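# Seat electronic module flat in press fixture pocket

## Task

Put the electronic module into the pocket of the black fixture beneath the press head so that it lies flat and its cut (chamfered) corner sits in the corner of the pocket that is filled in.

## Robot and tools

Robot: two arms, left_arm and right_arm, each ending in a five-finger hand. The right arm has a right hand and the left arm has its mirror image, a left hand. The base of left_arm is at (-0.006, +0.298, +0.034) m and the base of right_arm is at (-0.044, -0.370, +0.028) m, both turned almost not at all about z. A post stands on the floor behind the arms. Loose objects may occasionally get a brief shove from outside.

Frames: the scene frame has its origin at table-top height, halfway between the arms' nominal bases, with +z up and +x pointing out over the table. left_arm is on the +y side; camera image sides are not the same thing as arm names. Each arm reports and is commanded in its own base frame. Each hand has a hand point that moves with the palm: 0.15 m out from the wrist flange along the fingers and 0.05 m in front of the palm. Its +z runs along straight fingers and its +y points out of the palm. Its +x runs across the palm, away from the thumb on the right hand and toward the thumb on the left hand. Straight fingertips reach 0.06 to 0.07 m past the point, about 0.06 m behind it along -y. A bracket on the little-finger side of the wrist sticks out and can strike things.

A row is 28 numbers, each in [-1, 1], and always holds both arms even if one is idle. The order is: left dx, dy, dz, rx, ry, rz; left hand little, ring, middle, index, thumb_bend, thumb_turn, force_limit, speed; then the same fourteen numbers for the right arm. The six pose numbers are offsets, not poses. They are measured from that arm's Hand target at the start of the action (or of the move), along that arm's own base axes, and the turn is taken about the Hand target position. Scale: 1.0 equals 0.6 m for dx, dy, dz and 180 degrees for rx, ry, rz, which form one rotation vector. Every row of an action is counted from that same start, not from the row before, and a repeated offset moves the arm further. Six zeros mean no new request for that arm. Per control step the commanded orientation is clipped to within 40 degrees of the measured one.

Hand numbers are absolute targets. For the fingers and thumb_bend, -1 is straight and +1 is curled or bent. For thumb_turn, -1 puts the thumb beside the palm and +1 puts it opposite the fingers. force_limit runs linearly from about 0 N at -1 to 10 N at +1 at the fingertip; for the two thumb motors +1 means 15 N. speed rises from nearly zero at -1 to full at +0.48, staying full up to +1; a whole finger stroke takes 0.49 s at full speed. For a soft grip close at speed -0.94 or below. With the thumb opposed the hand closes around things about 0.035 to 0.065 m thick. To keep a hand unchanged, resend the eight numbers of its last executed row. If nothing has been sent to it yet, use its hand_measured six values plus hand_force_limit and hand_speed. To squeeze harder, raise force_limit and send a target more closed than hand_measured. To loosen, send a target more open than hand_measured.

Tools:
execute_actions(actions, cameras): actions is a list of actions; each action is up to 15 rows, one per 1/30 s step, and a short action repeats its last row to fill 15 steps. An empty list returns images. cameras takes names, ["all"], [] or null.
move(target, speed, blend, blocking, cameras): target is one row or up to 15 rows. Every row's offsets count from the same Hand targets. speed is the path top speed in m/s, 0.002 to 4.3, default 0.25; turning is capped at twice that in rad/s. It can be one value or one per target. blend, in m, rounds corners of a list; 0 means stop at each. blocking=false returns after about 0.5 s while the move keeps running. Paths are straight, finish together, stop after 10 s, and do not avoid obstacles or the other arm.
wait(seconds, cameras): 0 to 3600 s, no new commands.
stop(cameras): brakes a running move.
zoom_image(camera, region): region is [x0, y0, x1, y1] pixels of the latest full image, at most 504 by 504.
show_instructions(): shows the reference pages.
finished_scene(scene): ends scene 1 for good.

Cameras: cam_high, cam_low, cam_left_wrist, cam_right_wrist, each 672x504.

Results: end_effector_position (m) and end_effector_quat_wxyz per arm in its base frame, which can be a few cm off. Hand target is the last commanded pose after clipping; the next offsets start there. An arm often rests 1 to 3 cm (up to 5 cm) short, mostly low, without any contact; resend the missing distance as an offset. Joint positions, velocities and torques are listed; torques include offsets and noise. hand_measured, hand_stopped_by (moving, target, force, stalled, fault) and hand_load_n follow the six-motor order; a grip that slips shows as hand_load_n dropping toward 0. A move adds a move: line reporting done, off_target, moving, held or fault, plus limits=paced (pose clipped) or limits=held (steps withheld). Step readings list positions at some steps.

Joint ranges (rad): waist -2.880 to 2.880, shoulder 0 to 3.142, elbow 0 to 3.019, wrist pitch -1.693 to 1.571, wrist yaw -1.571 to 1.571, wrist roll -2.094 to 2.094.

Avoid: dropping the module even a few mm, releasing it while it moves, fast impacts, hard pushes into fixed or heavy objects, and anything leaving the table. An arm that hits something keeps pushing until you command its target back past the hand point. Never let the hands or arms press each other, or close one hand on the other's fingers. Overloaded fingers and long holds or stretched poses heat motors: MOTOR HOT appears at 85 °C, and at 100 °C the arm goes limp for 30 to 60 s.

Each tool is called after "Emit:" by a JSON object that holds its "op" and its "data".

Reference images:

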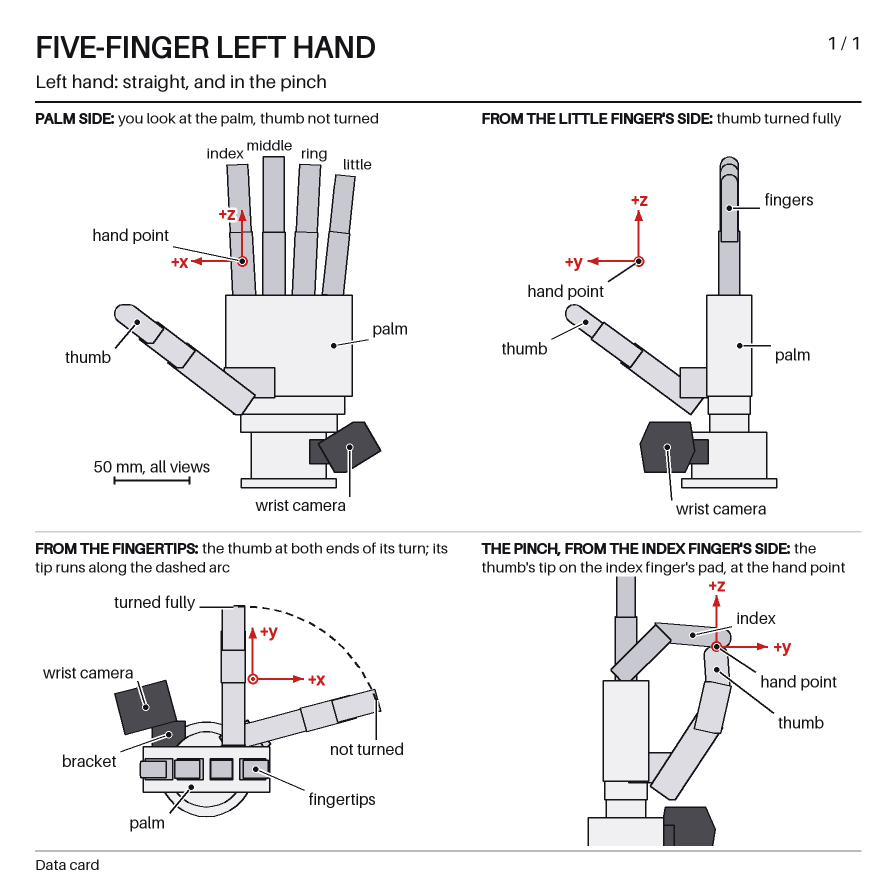

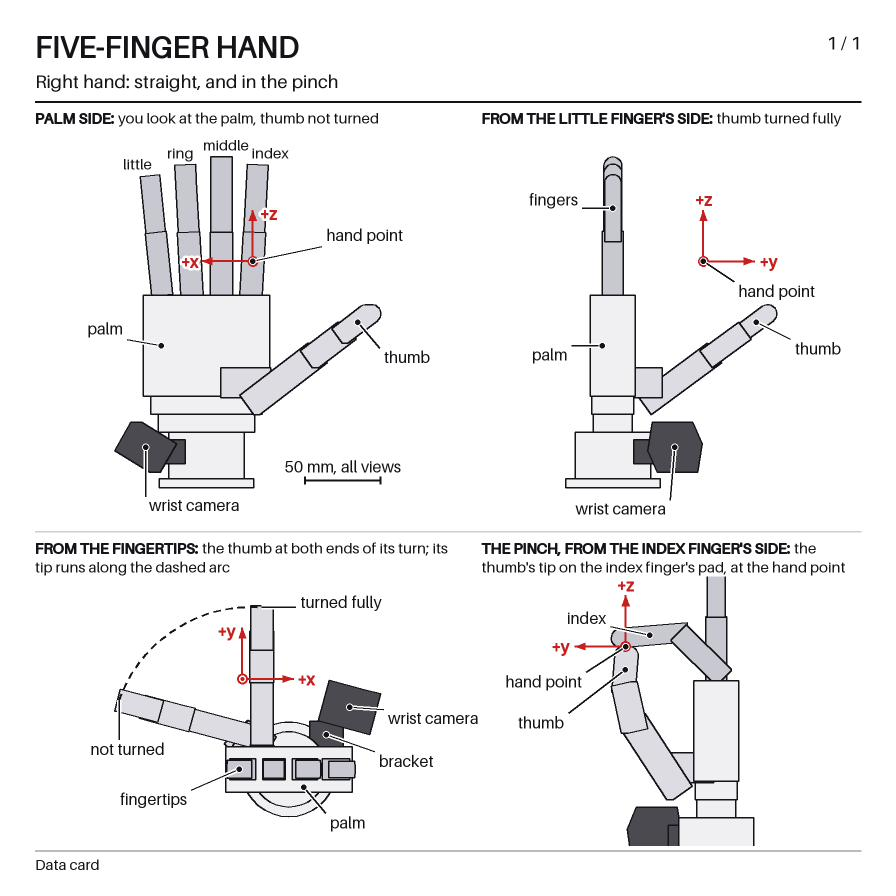

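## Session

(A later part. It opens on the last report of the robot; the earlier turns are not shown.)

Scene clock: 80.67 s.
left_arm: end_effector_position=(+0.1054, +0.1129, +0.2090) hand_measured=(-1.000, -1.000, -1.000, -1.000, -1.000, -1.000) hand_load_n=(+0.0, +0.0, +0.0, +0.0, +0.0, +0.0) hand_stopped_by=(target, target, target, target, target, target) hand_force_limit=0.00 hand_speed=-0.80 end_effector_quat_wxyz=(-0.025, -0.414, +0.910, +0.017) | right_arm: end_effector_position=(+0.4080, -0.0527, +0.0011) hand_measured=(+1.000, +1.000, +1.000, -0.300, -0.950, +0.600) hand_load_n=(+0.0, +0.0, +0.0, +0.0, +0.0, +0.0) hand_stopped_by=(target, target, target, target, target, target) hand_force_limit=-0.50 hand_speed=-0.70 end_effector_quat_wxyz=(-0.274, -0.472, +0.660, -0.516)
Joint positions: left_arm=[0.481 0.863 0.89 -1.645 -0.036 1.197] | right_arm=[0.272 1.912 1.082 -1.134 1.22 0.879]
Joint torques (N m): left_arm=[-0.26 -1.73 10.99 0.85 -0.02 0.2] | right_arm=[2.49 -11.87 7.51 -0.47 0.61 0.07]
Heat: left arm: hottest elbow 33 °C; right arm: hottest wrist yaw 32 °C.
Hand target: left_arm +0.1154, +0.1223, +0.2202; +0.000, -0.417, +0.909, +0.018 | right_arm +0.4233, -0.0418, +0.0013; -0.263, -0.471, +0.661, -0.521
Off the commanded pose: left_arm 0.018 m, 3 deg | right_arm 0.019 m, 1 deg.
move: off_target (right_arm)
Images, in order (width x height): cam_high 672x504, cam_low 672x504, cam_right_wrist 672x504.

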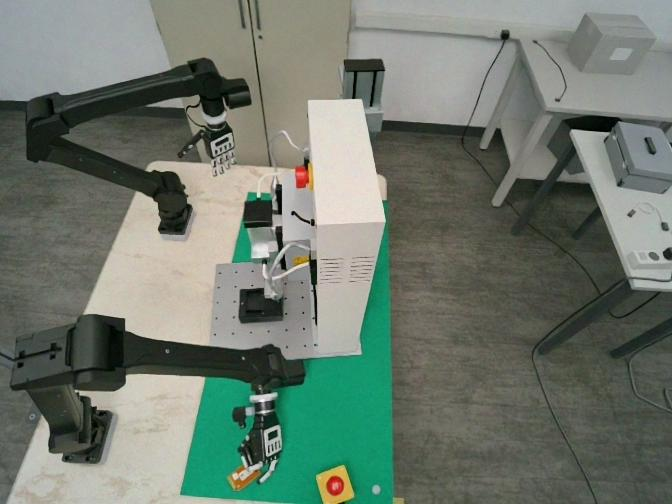

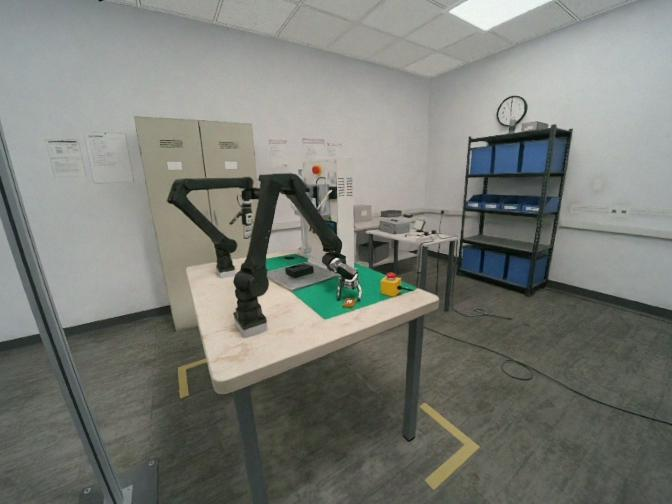

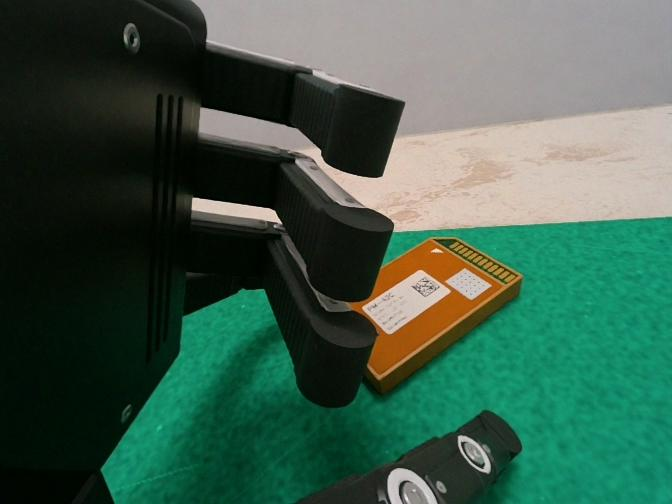

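Emit:
{"op": "move", "data": {"target": [0,0,0,0,0,0,-1,-1,-1,-1,-1,-1,0,-0.8,0,0,0,0,0,0,1,1,1,-0.2,-0.7,0.6,-0.5,-0.8], "speed": 0.04, "cameras": ["cam_right_wrist", "cam_low"]}}

Emit:
{"op": "zoom_image", "data": {"camera": "cam_right_wrist", "region": [320, 230, 560, 430]}}

Scene clock: 82.33 s.
left_arm: end_effector_position=(+0.1054, +0.1129, +0.2090) hand_measured=(-1.000, -1.000, -1.000, -1.000, -1.000, -1.000) hand_load_n=(+0.0, +0.0, -0.5, +0.0, +0.0, +0.0) hand_stopped_by=(target, target, target, target, target, target) hand_force_limit=0.00 hand_speed=-0.80 end_effector_quat_wxyz=(-0.025, -0.414, +0.910, +0.017) | right_arm: end_effector_position=(+0.4080, -0.0527, +0.0011) hand_measured=(+1.000, +1.000, +1.000, -0.200, -0.700, +0.600) hand_load_n=(+0.0, +0.0, +0.0, +0.0, +0.0, +0.5) hand_stopped_by=(target, target, target, target, target, target) hand_force_limit=-0.50 hand_speed=-0.80 end_effector_quat_wxyz=(-0.274, -0.472, +0.660, -0.516)
Joint positions: left_arm=[0.481 0.863 0.89 -1.645 -0.036 1.197] | right_arm=[0.272 1.912 1.082 -1.134 1.22 0.879]
Joint torques (N m): left_arm=[-0.26 -1.73 10.99 0.84 -0.02 0.19] | right_arm=[2.37 -12.04 7.5 -0.46 0.6 0.06]
Heat: left arm: hottest elbow 33 °C; right arm: hottest wrist yaw 32 °C.
Hand target: left_arm +0.1154, +0.1223, +0.2202; +0.000, -0.417, +0.909, +0.018 | right_arm +0.4233, -0.0418, +0.0013; -0.263, -0.471, +0.661, -0.521
Off the commanded pose: left_arm 0.018 m, 3 deg | right_arm 0.019 m, 1 deg.
move: done
Images, in order (width x height): cam_low 672x504, cam_right_wrist 672x504.

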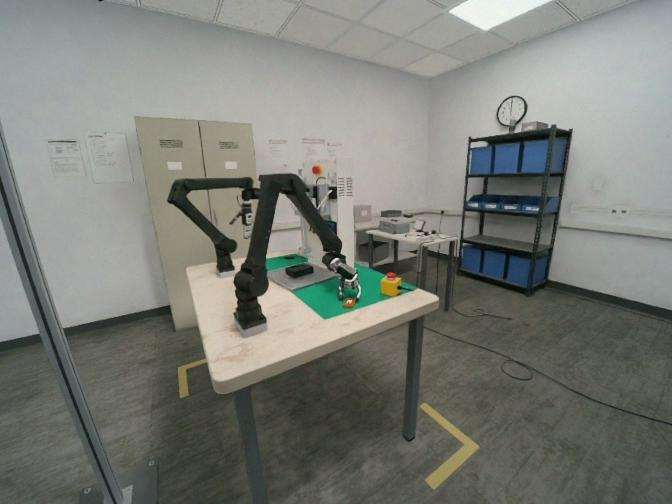

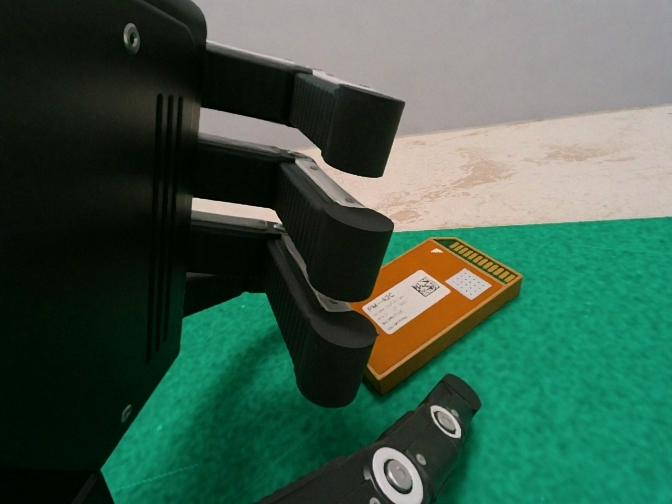

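Scaled by 2.100 from the camera's image (finer frame: 960x720).

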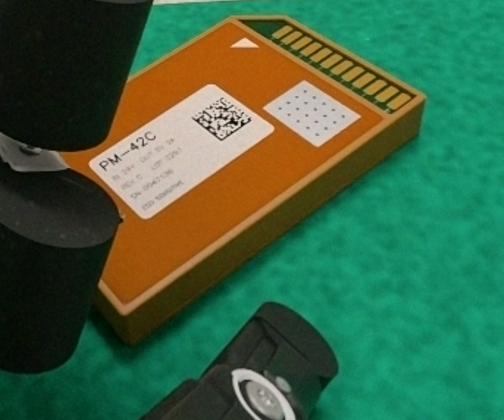

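Emit:
{"op": "move", "data": {"target": [0,0,0,0,0,0,-1,-1,-1,-1,-1,-1,0,-0.8,0,0,0,0,0,0,1,1,1,0.1,-0.7,0.6,-0.5,-0.92], "speed": 0.04, "cameras": ["cam_right_wrist", "cam_low", "cam_high"]}}

Emit:
{"op": "zoom_image", "data": {"camera": "cam_right_wrist", "region": [320, 230, 560, 430]}}

Emit:
{"op": "zoom_image", "data": {"camera": "cam_high", "region": [224, 450, 274, 495]}}

Scene clock: 84.43 s.
left_arm: end_effector_position=(+0.1054, +0.1129, +0.2090) hand_measured=(-1.000, -1.000, -1.000, -1.000, -1.000, -1.000) hand_load_n=(+0.0, +0.0, +0.0, +0.0, +0.0, +0.0) hand_stopped_by=(target, target, target, target, target, target) hand_force_limit=0.00 hand_speed=-0.80 end_effector_quat_wxyz=(-0.025, -0.414, +0.910, +0.017) | right_arm: end_effector_position=(+0.4094, -0.0523, +0.0016) hand_measured=(+1.000, +1.000, +1.000, +0.100, -0.700, +0.600) hand_load_n=(+0.0, +0.0, +0.0, +0.0, +0.0, +0.0) hand_stopped_by=(target, target, target, target, target, target) hand_force_limit=-0.50 hand_speed=-0.92 end_effector_quat_wxyz=(-0.273, -0.471, +0.661, -0.517)
Joint positions: left_arm=[0.481 0.863 0.89 -1.645 -0.036 1.197] | right_arm=[0.272 1.912 1.085 -1.134 1.22 0.879]
Joint torques (N m): left_arm=[-0.26 -1.67 10.99 0.85 -0.02 0.2] | right_arm=[2.37 -12.04 7.24 -0.44 0.59 0.05]
Heat: left arm: hottest elbow 33 °C; right arm: hottest wrist yaw 32 °C.
Hand target: left_arm +0.1154, +0.1223, +0.2202; +0.000, -0.417, +0.909, +0.018 | right_arm +0.4233, -0.0418, +0.0013; -0.263, -0.471, +0.661, -0.521
Off the commanded pose: left_arm 0.018 m, 3 deg | right_arm 0.017 m, 1 deg.
move: done
Images, in order (width x height): cam_high 672x504, cam_low 672x504, cam_right_wrist 672x504.

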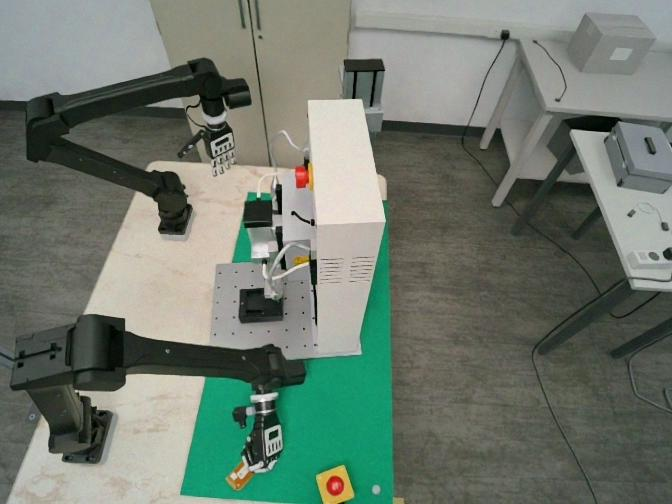

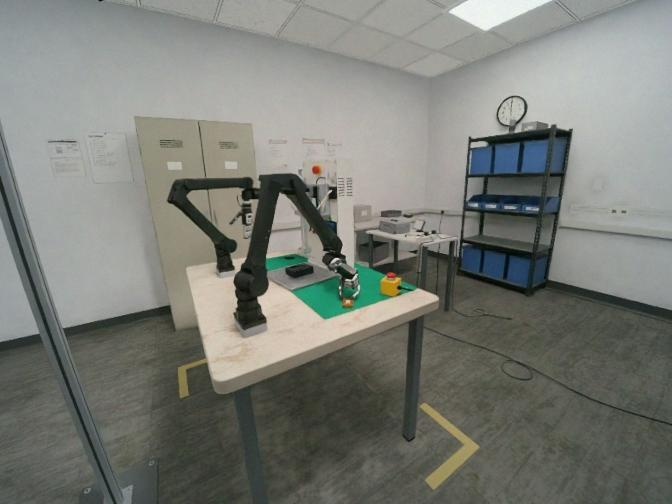

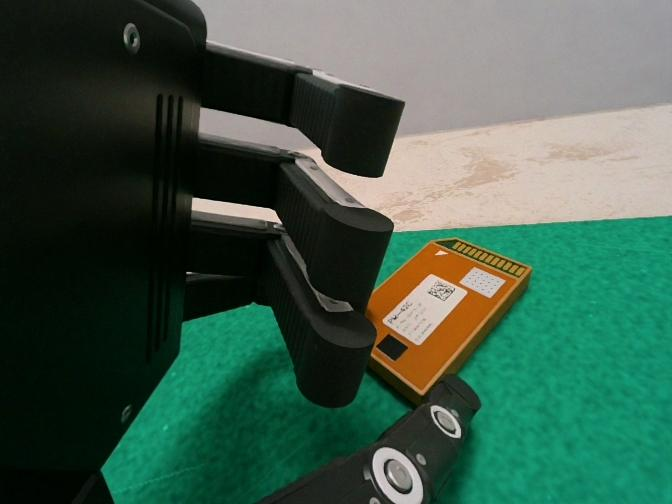

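Scaled by 2.100 from the camera's image (finer frame: 960x720).

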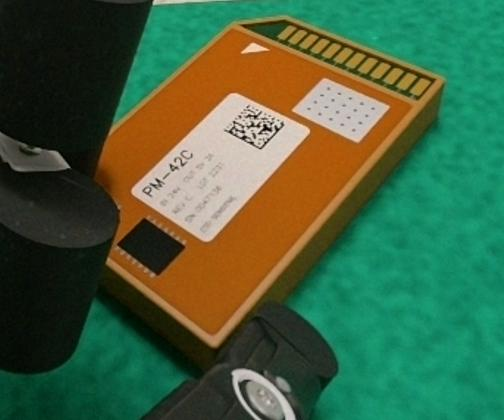

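Scaled by 10.080 from the camera's image (finer frame: 960x720).

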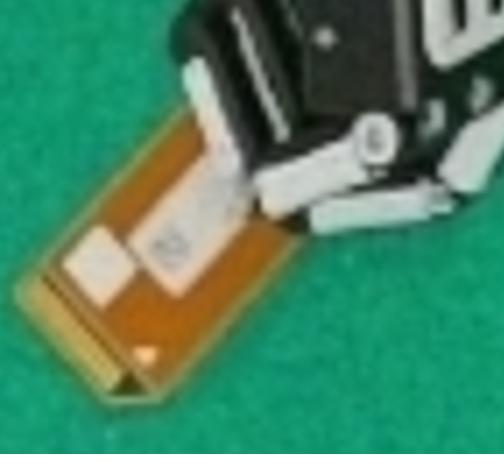

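Emit:
{"op": "move", "data": {"target": [[0,0,0,0,0,0,-1,-1,-1,-1,-1,-1,0,-0.8,0,0,0,0,0,0,1,1,1,-0.2,-0.88,0.6,-0.5,-0.7],[0,0,0,0,0,0,-1,-1,-1,-1,-1,-1,0,-0.8,-0.003,0.007,0.01,0,0,0.0556,1,1,1,-0.2,-0.88,0.6,-0.5,-0.7]], "speed": 0.06, "cameras": ["cam_right_wrist", "cam_low", "cam_high"]}}

Emit:
{"op": "zoom_image", "data": {"camera": "cam_right_wrist", "region": [320, 230, 560, 430]}}

Emit:
{"op": "zoom_image", "data": {"camera": "cam_high", "region": [224, 450, 274, 495]}}

Emit:
{"op": "zoom_image", "data": {"camera": "cam_low", "region": [332, 282, 372, 312]}}

Scene clock: 88.73 s.
left_arm: end_effector_position=(+0.1054, +0.1129, +0.2090) hand_measured=(-1.000, -1.000, -1.000, -1.000, -1.000, -1.000) hand_load_n=(+0.0, +0.0, +0.0, +0.0, +0.0, +0.0) hand_stopped_by=(target, target, target, target, target, target) hand_force_limit=0.00 hand_speed=-0.80 end_effector_quat_wxyz=(-0.025, -0.414, +0.910, +0.017) | right_arm: end_effector_position=(+0.4191, -0.0447, -0.0001) hand_measured=(+1.000, +1.000, +1.000, -0.200, -0.880, +0.600) hand_load_n=(+0.0, +0.0, +0.0, +0.0, +0.5, +0.0) hand_stopped_by=(target, target, target, target, target, target) hand_force_limit=-0.50 hand_speed=-0.70 end_effector_quat_wxyz=(-0.228, -0.525, +0.622, -0.534)
Joint positions: left_arm=[0.481 0.863 0.89 -1.645 -0.036 1.197] | right_arm=[0.299 1.822 0.953 -0.709 1.239 0.473]
Joint torques (N m): left_arm=[-0.26 -1.73 10.99 0.84 -0.02 0.19] | right_arm=[2.61 -14.1 4.34 0.81 1.09 -0.16]
Heat: left arm: hottest elbow 33 °C; right arm: hottest wrist yaw 32 °C.
Hand target: left_arm +0.1154, +0.1223, +0.2202; +0.000, -0.417, +0.909, +0.018 | right_arm +0.4215, -0.0376, +0.0073; -0.217, -0.527, +0.618, -0.542
Off the commanded pose: left_arm 0.018 m, 3 deg | right_arm 0.010 m, 2 deg.
move: done
Images, in order (width x height): cam_high 672x504, cam_low 672x504, cam_right_wrist 672x504.

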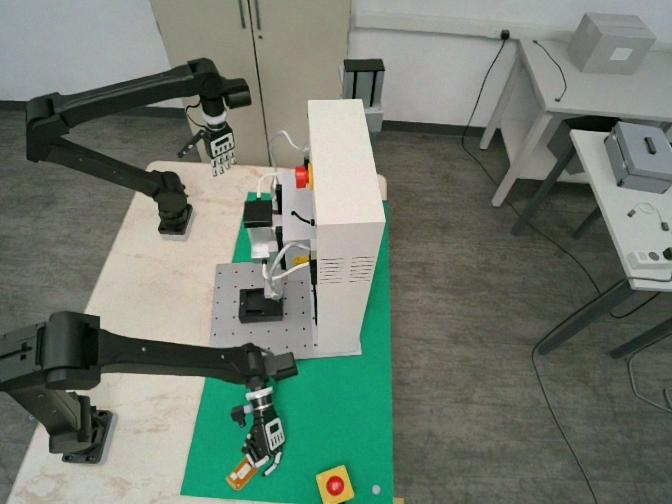

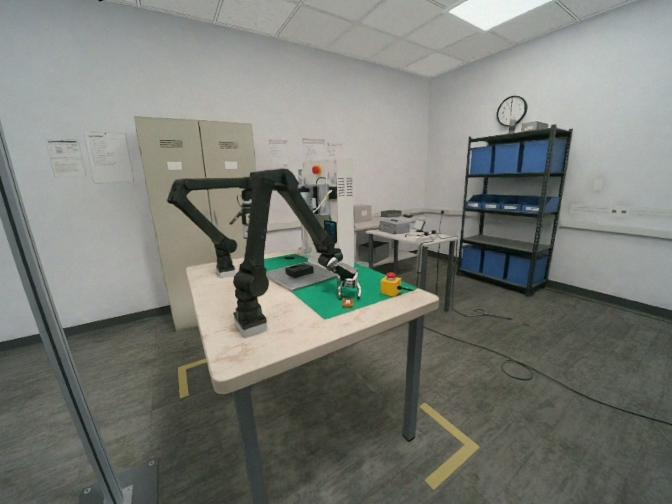

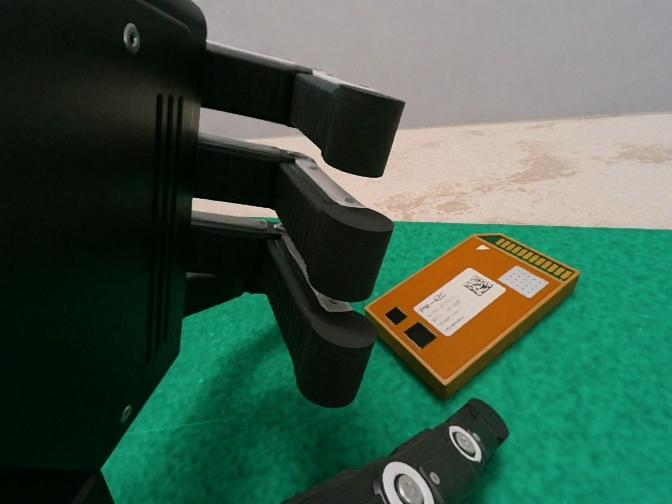

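Scaled by 2.100 from the camera's image (finer frame: 960x720).

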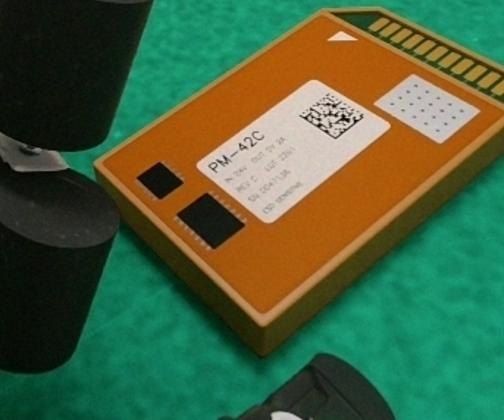

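Scaled by 10.080 from the camera's image (finer frame: 960x720).

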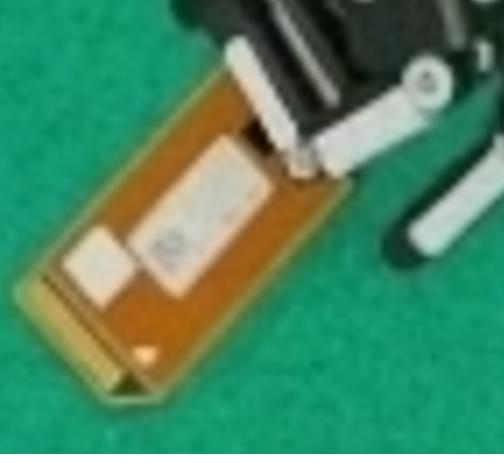

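Scaled by 12.600 from the camera's image (finer frame: 960x720).

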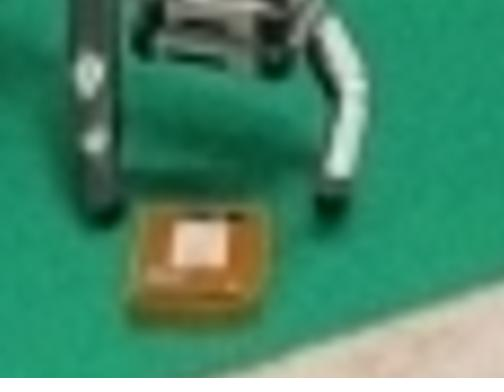

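Emit:
{"op": "move", "data": {"target": [0,0,0,0,0,0,-1,-1,-1,-1,-1,-1,0,-0.8,-0.028,-0.022,0.002,0,0,0,1,1,1,-0.2,-0.88,0.6,-0.5,-0.7], "speed": 0.06, "cameras": ["cam_right_wrist", "cam_low", "cam_high"]}}

Emit:
{"op": "zoom_image", "data": {"camera": "cam_right_wrist", "region": [320, 230, 560, 430]}}

Emit:
{"op": "zoom_image", "data": {"camera": "cam_high", "region": [224, 450, 274, 495]}}

Emit:
{"op": "zoom_image", "data": {"camera": "cam_low", "region": [332, 282, 372, 312]}}

Scene clock: 90.77 s.
left_arm: end_effector_position=(+0.1054, +0.1129, +0.2090) hand_measured=(-1.000, -1.000, -1.000, -1.000, -1.000, -1.000) hand_load_n=(+0.0, +0.0, +0.0, +0.0, +0.0, +0.0) hand_stopped_by=(target, target, target, target, target, target) hand_force_limit=0.00 hand_speed=-0.80 end_effector_quat_wxyz=(-0.025, -0.414, +0.910, +0.017) | right_arm: end_effector_position=(+0.4040, -0.0501, +0.0027) hand_measured=(+1.000, +1.000, +1.000, -0.200, -0.880, +0.600) hand_load_n=(+0.0, +0.0, +0.0, +0.0, +0.0, +0.0) hand_stopped_by=(target, target, target, target, target, target) hand_force_limit=-0.50 hand_speed=-0.70 end_effector_quat_wxyz=(-0.222, -0.530, +0.618, -0.537)
Joint positions: left_arm=[0.481 0.863 0.89 -1.645 -0.036 1.197] | right_arm=[0.299 1.771 0.882 -0.632 1.239 0.417]
Joint torques (N m): left_arm=[-0.32 -1.67 10.99 0.84 -0.02 0.2] | right_arm=[1.26 -12.86 4.29 0.92 1.05 -0.15]
Heat: left arm: hottest elbow 33 °C; right arm: hottest wrist yaw 32 °C.
Hand target: left_arm +0.1154, +0.1223, +0.2202; +0.000, -0.417, +0.909, +0.018 | right_arm +0.4047, -0.0508, +0.0085; -0.217, -0.527, +0.618, -0.542
Off the commanded pose: left_arm 0.018 m, 3 deg | right_arm 0.006 m, 1 deg.
move: done
Images, in order (width x height): cam_high 672x504, cam_low 672x504, cam_right_wrist 672x504.

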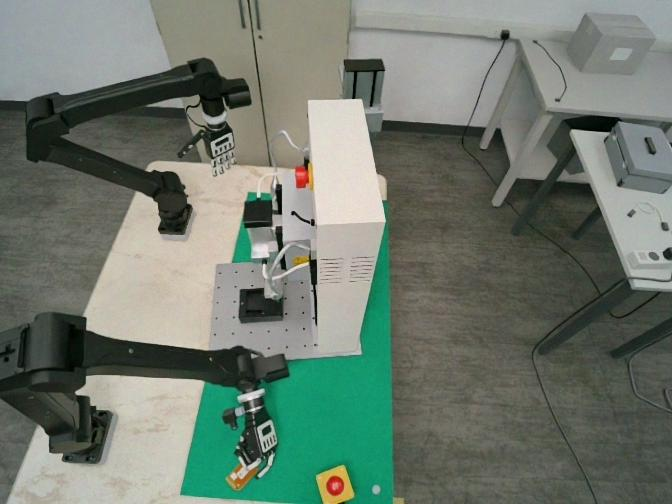

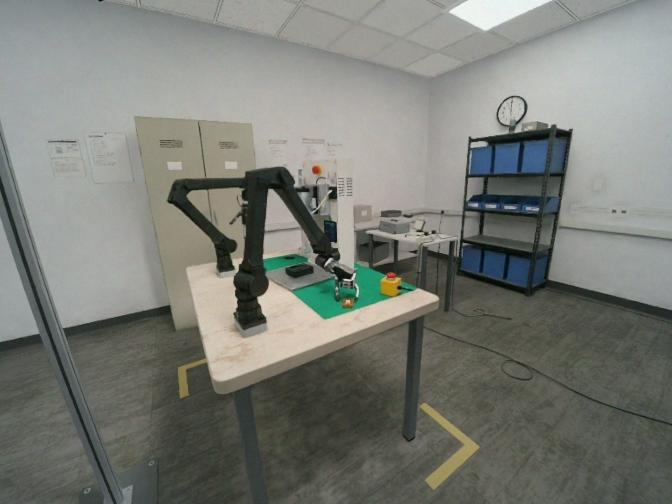

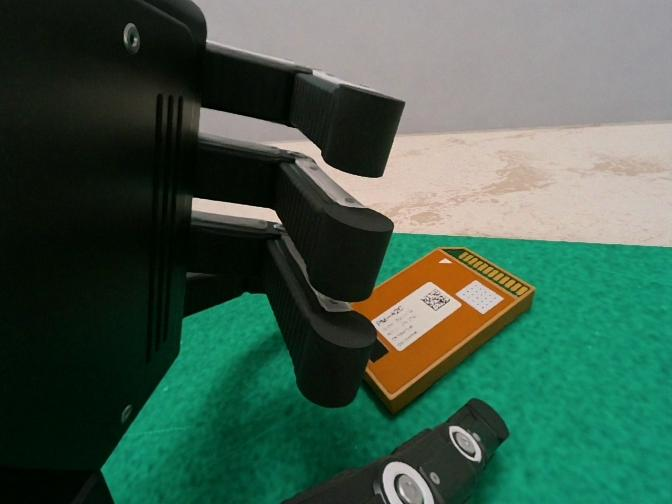

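Scaled by 2.100 from the camera's image (finer frame: 960x720).

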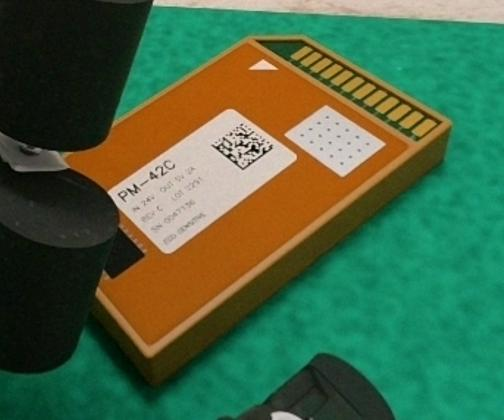

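Scaled by 10.080 from the camera's image (finer frame: 960x720).

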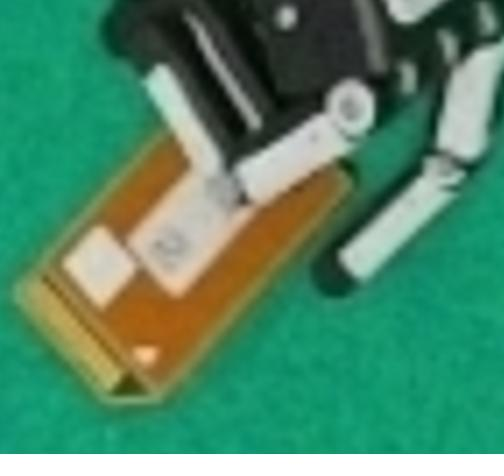

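Scaled by 12.600 from the camera's image (finer frame: 960x720).

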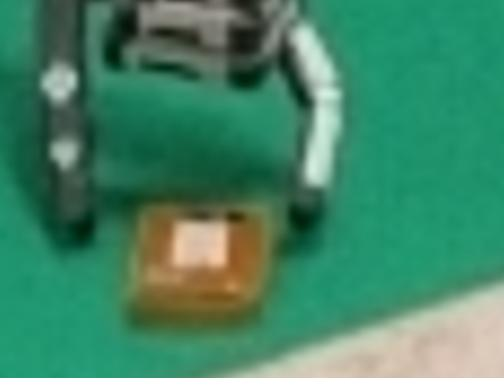

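Emit:
{"op": "move", "data": {"target": [0,0,0,0,0,0,-1,-1,-1,-1,-1,-1,0,-0.8,0,0,-0.007,0,0,0,1,1,1,-0.16,-0.72,0.6,-0.5,-0.8], "speed": 0.04, "cameras": ["cam_right_wrist", "cam_low", "cam_high"]}}

Emit:
{"op": "zoom_image", "data": {"camera": "cam_right_wrist", "region": [320, 230, 560, 430]}}

Emit:
{"op": "zoom_image", "data": {"camera": "cam_high", "region": [224, 450, 274, 495]}}

Emit:
{"op": "zoom_image", "data": {"camera": "cam_low", "region": [332, 282, 372, 312]}}

Scene clock: 92.33 s.
left_arm: end_effector_position=(+0.1054, +0.1129, +0.2090) hand_measured=(-1.000, -1.000, -1.000, -1.000, -1.000, -1.000) hand_load_n=(+0.0, +0.0, +0.0, +0.0, -0.5, +0.0) hand_stopped_by=(target, target, target, target, target, target) hand_force_limit=0.00 hand_speed=-0.80 end_effector_quat_wxyz=(-0.025, -0.414, +0.910, +0.017) | right_arm: end_effector_position=(+0.4061, -0.0495, +0.0023) hand_measured=(+1.000, +1.000, +1.000, -0.160, -0.720, +0.600) hand_load_n=(+0.0, +0.0, +0.5, +0.0, +0.0, +0.5) hand_stopped_by=(target, target, target, target, target, target) hand_force_limit=-0.50 hand_speed=-0.80 end_effector_quat_wxyz=(-0.218, -0.528, +0.620, -0.538)
Joint positions: left_arm=[0.481 0.863 0.89 -1.645 -0.036 1.197] | right_arm=[0.299 1.771 0.882 -0.62 1.239 0.416]
Joint torques (N m): left_arm=[-0.32 -1.73 10.99 0.85 -0.02 0.2] | right_arm=[1.38 -12.45 4.21 0.94 1.04 -0.17]
Heat: left arm: hottest elbow 33 °C; right arm: hottest wrist yaw 32 °C.
Hand target: left_arm +0.1154, +0.1223, +0.2202; +0.000, -0.417, +0.909, +0.018 | right_arm +0.4047, -0.0508, +0.0043; -0.217, -0.527, +0.618, -0.542
Off the commanded pose: left_arm 0.018 m, 3 deg | right_arm 0.003 m, 0 deg.
move: done
Images, in order (width x height): cam_high 672x504, cam_low 672x504, cam_right_wrist 672x504.

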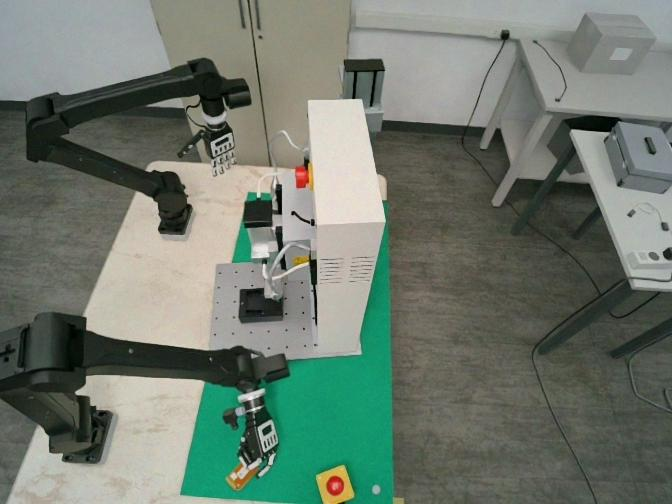

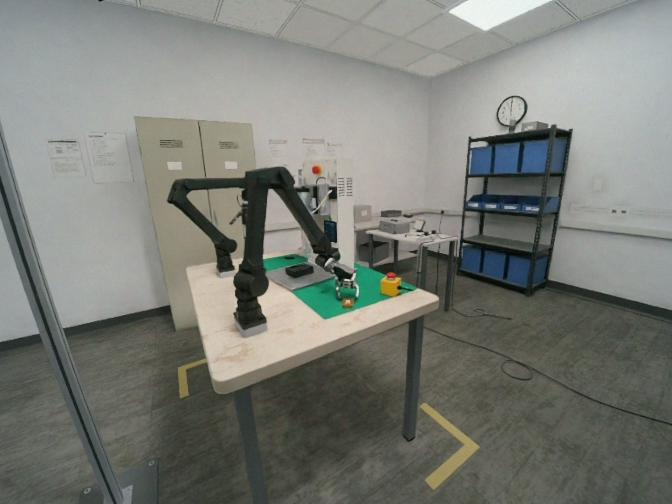

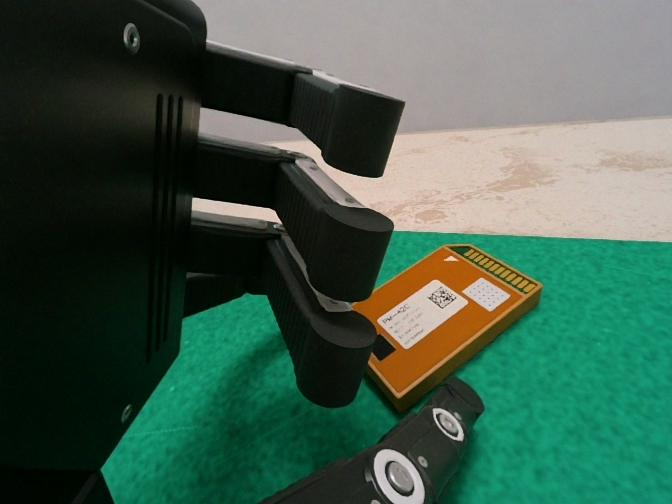

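Scaled by 2.100 from the camera's image (finer frame: 960x720).

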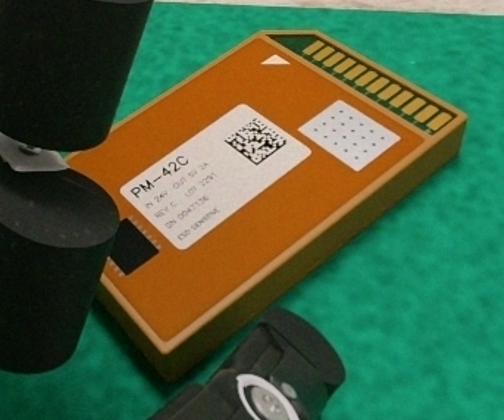

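Scaled by 10.080 from the camera's image (finer frame: 960x720).

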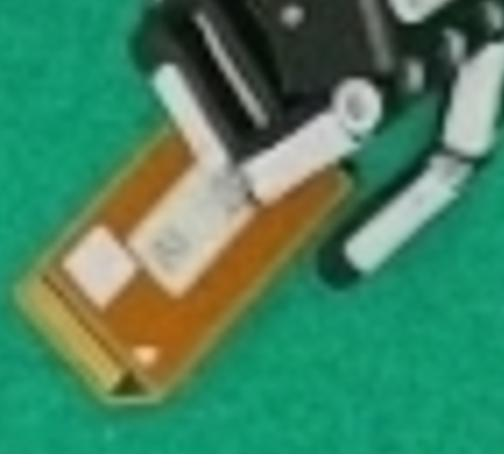

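Scaled by 12.600 from the camera's image (finer frame: 960x720).

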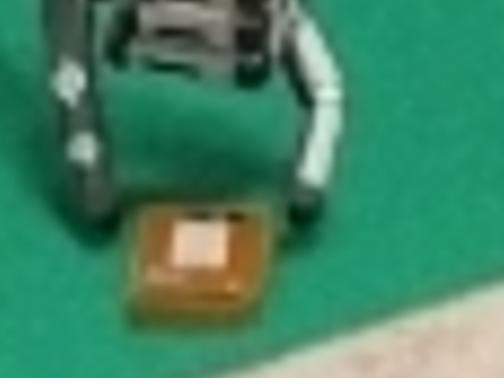

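Emit:
{"op": "move", "data": {"target": [0,0,0,0,0,0,-1,-1,-1,-1,-1,-1,0,-0.8,0,0,0,0,0,0,1,1,1,0.1,-0.63,0.6,-0.5,-0.92], "speed": 0.04, "cameras": ["cam_right_wrist", "cam_low", "cam_high"]}}

Emit:
{"op": "zoom_image", "data": {"camera": "cam_right_wrist", "region": [320, 230, 560, 430]}}

Emit:
{"op": "zoom_image", "data": {"camera": "cam_high", "region": [224, 450, 274, 495]}}

Scene clock: 94.33 s.
left_arm: end_effector_position=(+0.1054, +0.1129, +0.2090) hand_measured=(-1.000, -1.000, -1.000, -1.000, -1.000, -1.000) hand_load_n=(+0.0, +0.0, +0.0, +0.0, +0.0, +0.0) hand_stopped_by=(target, target, target, target, target, target) hand_force_limit=0.00 hand_speed=-0.80 end_effector_quat_wxyz=(-0.025, -0.414, +0.910, +0.017) | right_arm: end_effector_position=(+0.4061, -0.0495, +0.0023) hand_measured=(+1.000, +1.000, +1.000, +0.100, -0.630, +0.600) hand_load_n=(+0.0, +0.0, +0.0, +0.0, +0.0, +0.5) hand_stopped_by=(target, target, target, target, target, target) hand_force_limit=-0.50 hand_speed=-0.92 end_effector_quat_wxyz=(-0.218, -0.528, +0.620, -0.538)
Joint positions: left_arm=[0.481 0.863 0.89 -1.645 -0.036 1.197] | right_arm=[0.299 1.771 0.882 -0.62 1.239 0.416]
Joint torques (N m): left_arm=[-0.32 -1.73 10.99 0.84 -0.02 0.2] | right_arm=[1.32 -12.4 4.16 0.9 1.04 -0.16]
Heat: left arm: hottest elbow 34 °C; right arm: hottest wrist yaw 32 °C.
Hand target: left_arm +0.1154, +0.1223, +0.2202; +0.000, -0.417, +0.909, +0.018 | right_arm +0.4047, -0.0508, +0.0043; -0.217, -0.527, +0.618, -0.542
Off the commanded pose: left_arm 0.018 m, 3 deg | right_arm 0.003 m, 0 deg.
move: done
Images, in order (width x height): cam_high 672x504, cam_low 672x504, cam_right_wrist 672x504.

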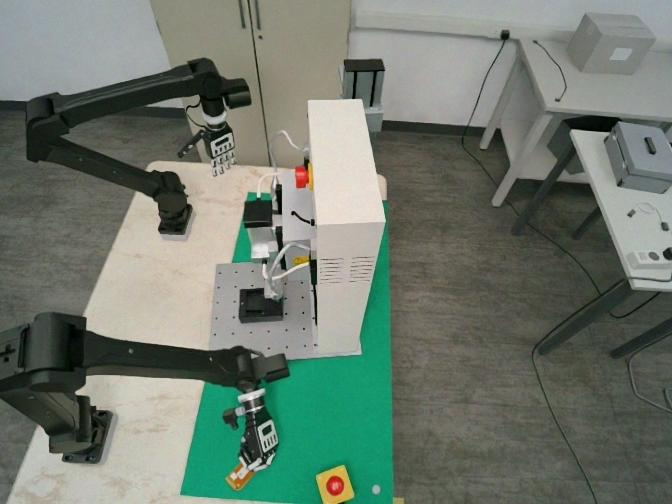

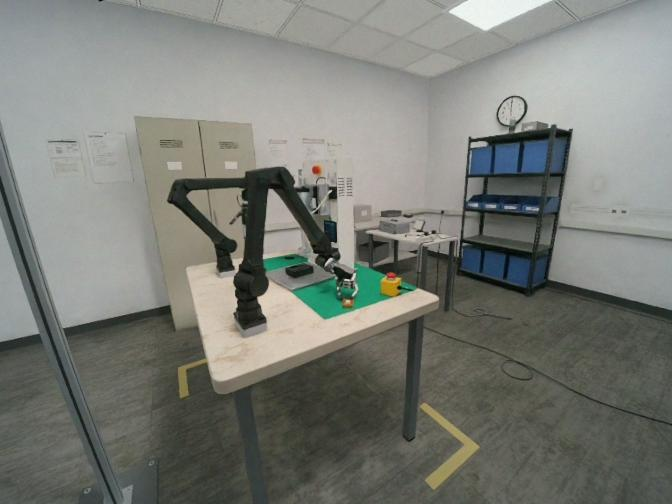

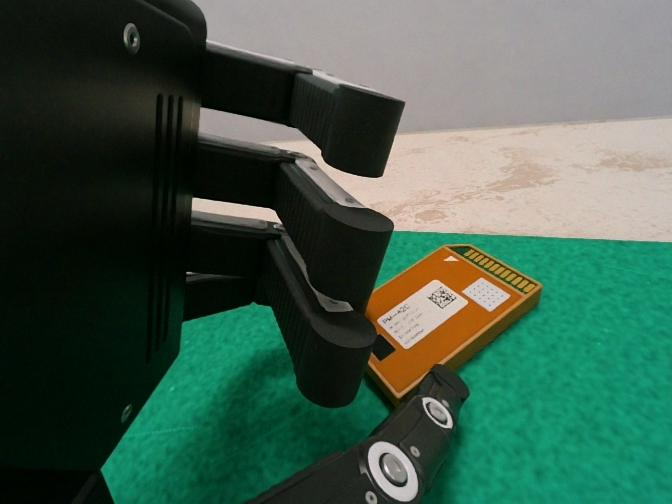

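Scaled by 2.100 from the camera's image (finer frame: 960x720).

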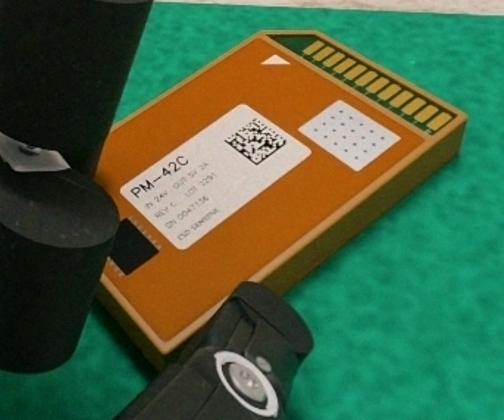

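Scaled by 10.080 from the camera's image (finer frame: 960x720).

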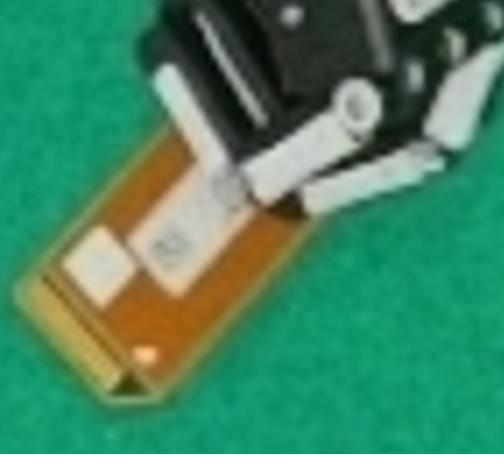

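Emit:
{"op": "move", "data": {"target": [[0,0,0,0,0,0,-1,-1,-1,-1,-1,-1,0,-0.8,0,0,0,0,0,0,1,1,1,-0.2,-0.75,0.6,-0.5,-0.7],[0,0,0,0,0,0,-1,-1,-1,-1,-1,-1,0,-0.8,0,0,-0.012,0,0,0,1,1,1,-0.2,-0.75,0.6,-0.5,-0.7]], "speed": 0.04, "cameras": ["cam_right_wrist", "cam_low", "cam_high"]}}

Emit:
{"op": "zoom_image", "data": {"camera": "cam_right_wrist", "region": [320, 230, 560, 430]}}

Emit:
{"op": "zoom_image", "data": {"camera": "cam_low", "region": [332, 282, 372, 312]}}

Scene clock: 98.03 s.
left_arm: end_effector_position=(+0.1054, +0.1129, +0.2090) hand_measured=(-1.000, -1.000, -1.000, -1.000, -1.000, -1.000) hand_load_n=(+0.0, +0.0, +0.0, +0.0, -0.5, +0.0) hand_stopped_by=(target, target, target, target, target, target) hand_force_limit=0.00 hand_speed=-0.80 end_effector_quat_wxyz=(-0.025, -0.414, +0.910, +0.017) | right_arm: end_effector_position=(+0.4066, -0.0493, +0.0005) hand_measured=(+1.000, +1.000, +1.000, -0.200, -0.750, +0.600) hand_load_n=(+0.0, +0.0, +0.0, +0.0, +0.0, +0.0) hand_stopped_by=(target, target, target, target, target, target) hand_force_limit=-0.50 hand_speed=-0.70 end_effector_quat_wxyz=(-0.213, -0.525, +0.622, -0.540)
Joint positions: left_arm=[0.481 0.863 0.89 -1.645 -0.036 1.197] | right_arm=[0.299 1.771 0.876 -0.602 1.239 0.416]
Joint torques (N m): left_arm=[-0.32 -1.67 10.99 0.84 -0.02 0.19] | right_arm=[1.32 -10.99 4.33 0.95 1.03 -0.16]
Heat: left arm: hottest elbow 34 °C; right arm: hottest wrist yaw 32 °C.
Hand target: left_arm +0.1154, +0.1223, +0.2202; +0.000, -0.417, +0.909, +0.018 | right_arm +0.4047, -0.0508, -0.0029; -0.217, -0.527, +0.618, -0.542
Off the commanded pose: left_arm 0.018 m, 3 deg | right_arm 0.004 m, 1 deg.
move: done
Images, in order (width x height): cam_high 672x504, cam_low 672x504, cam_right_wrist 672x504.

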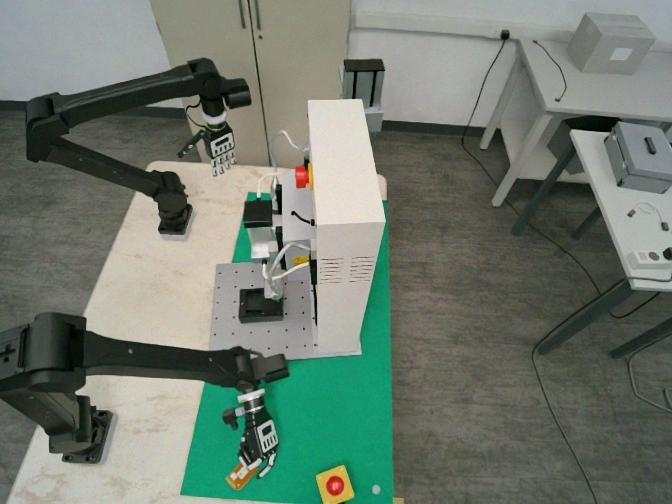

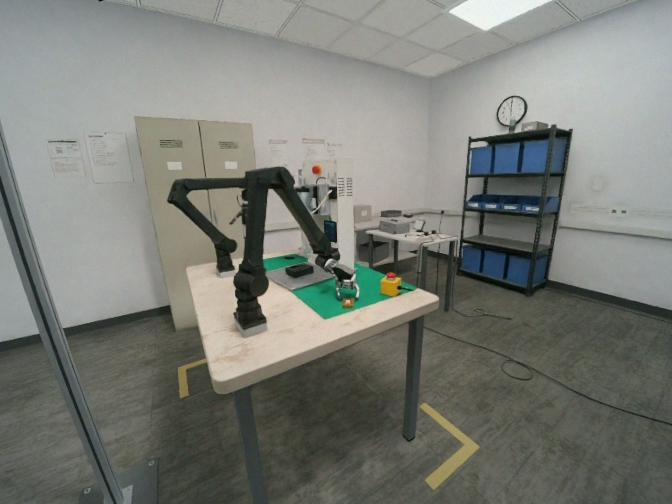

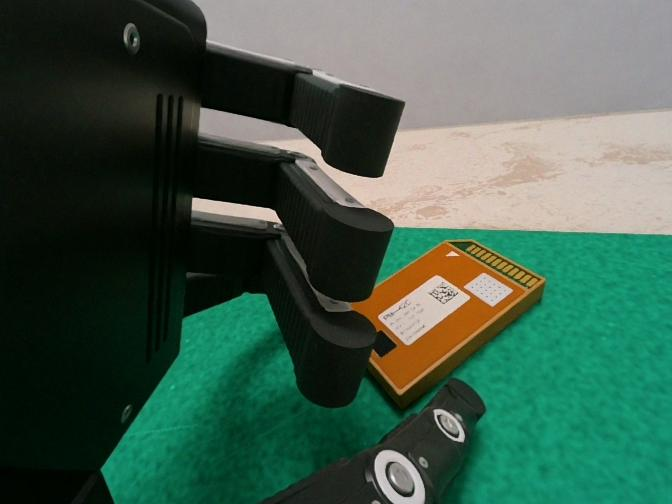

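Scaled by 2.100 from the camera's image (finer frame: 960x720).

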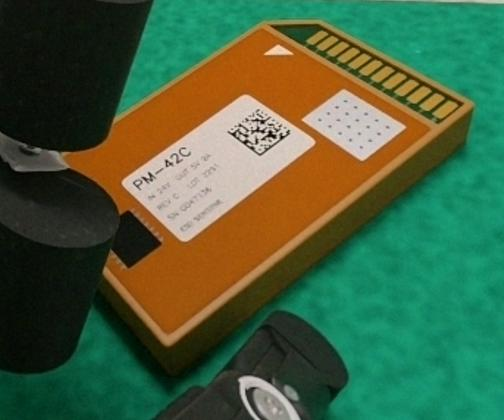

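Scaled by 12.600 from the camera's image (finer frame: 960x720).

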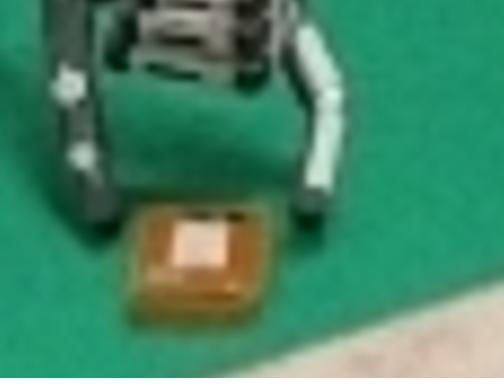

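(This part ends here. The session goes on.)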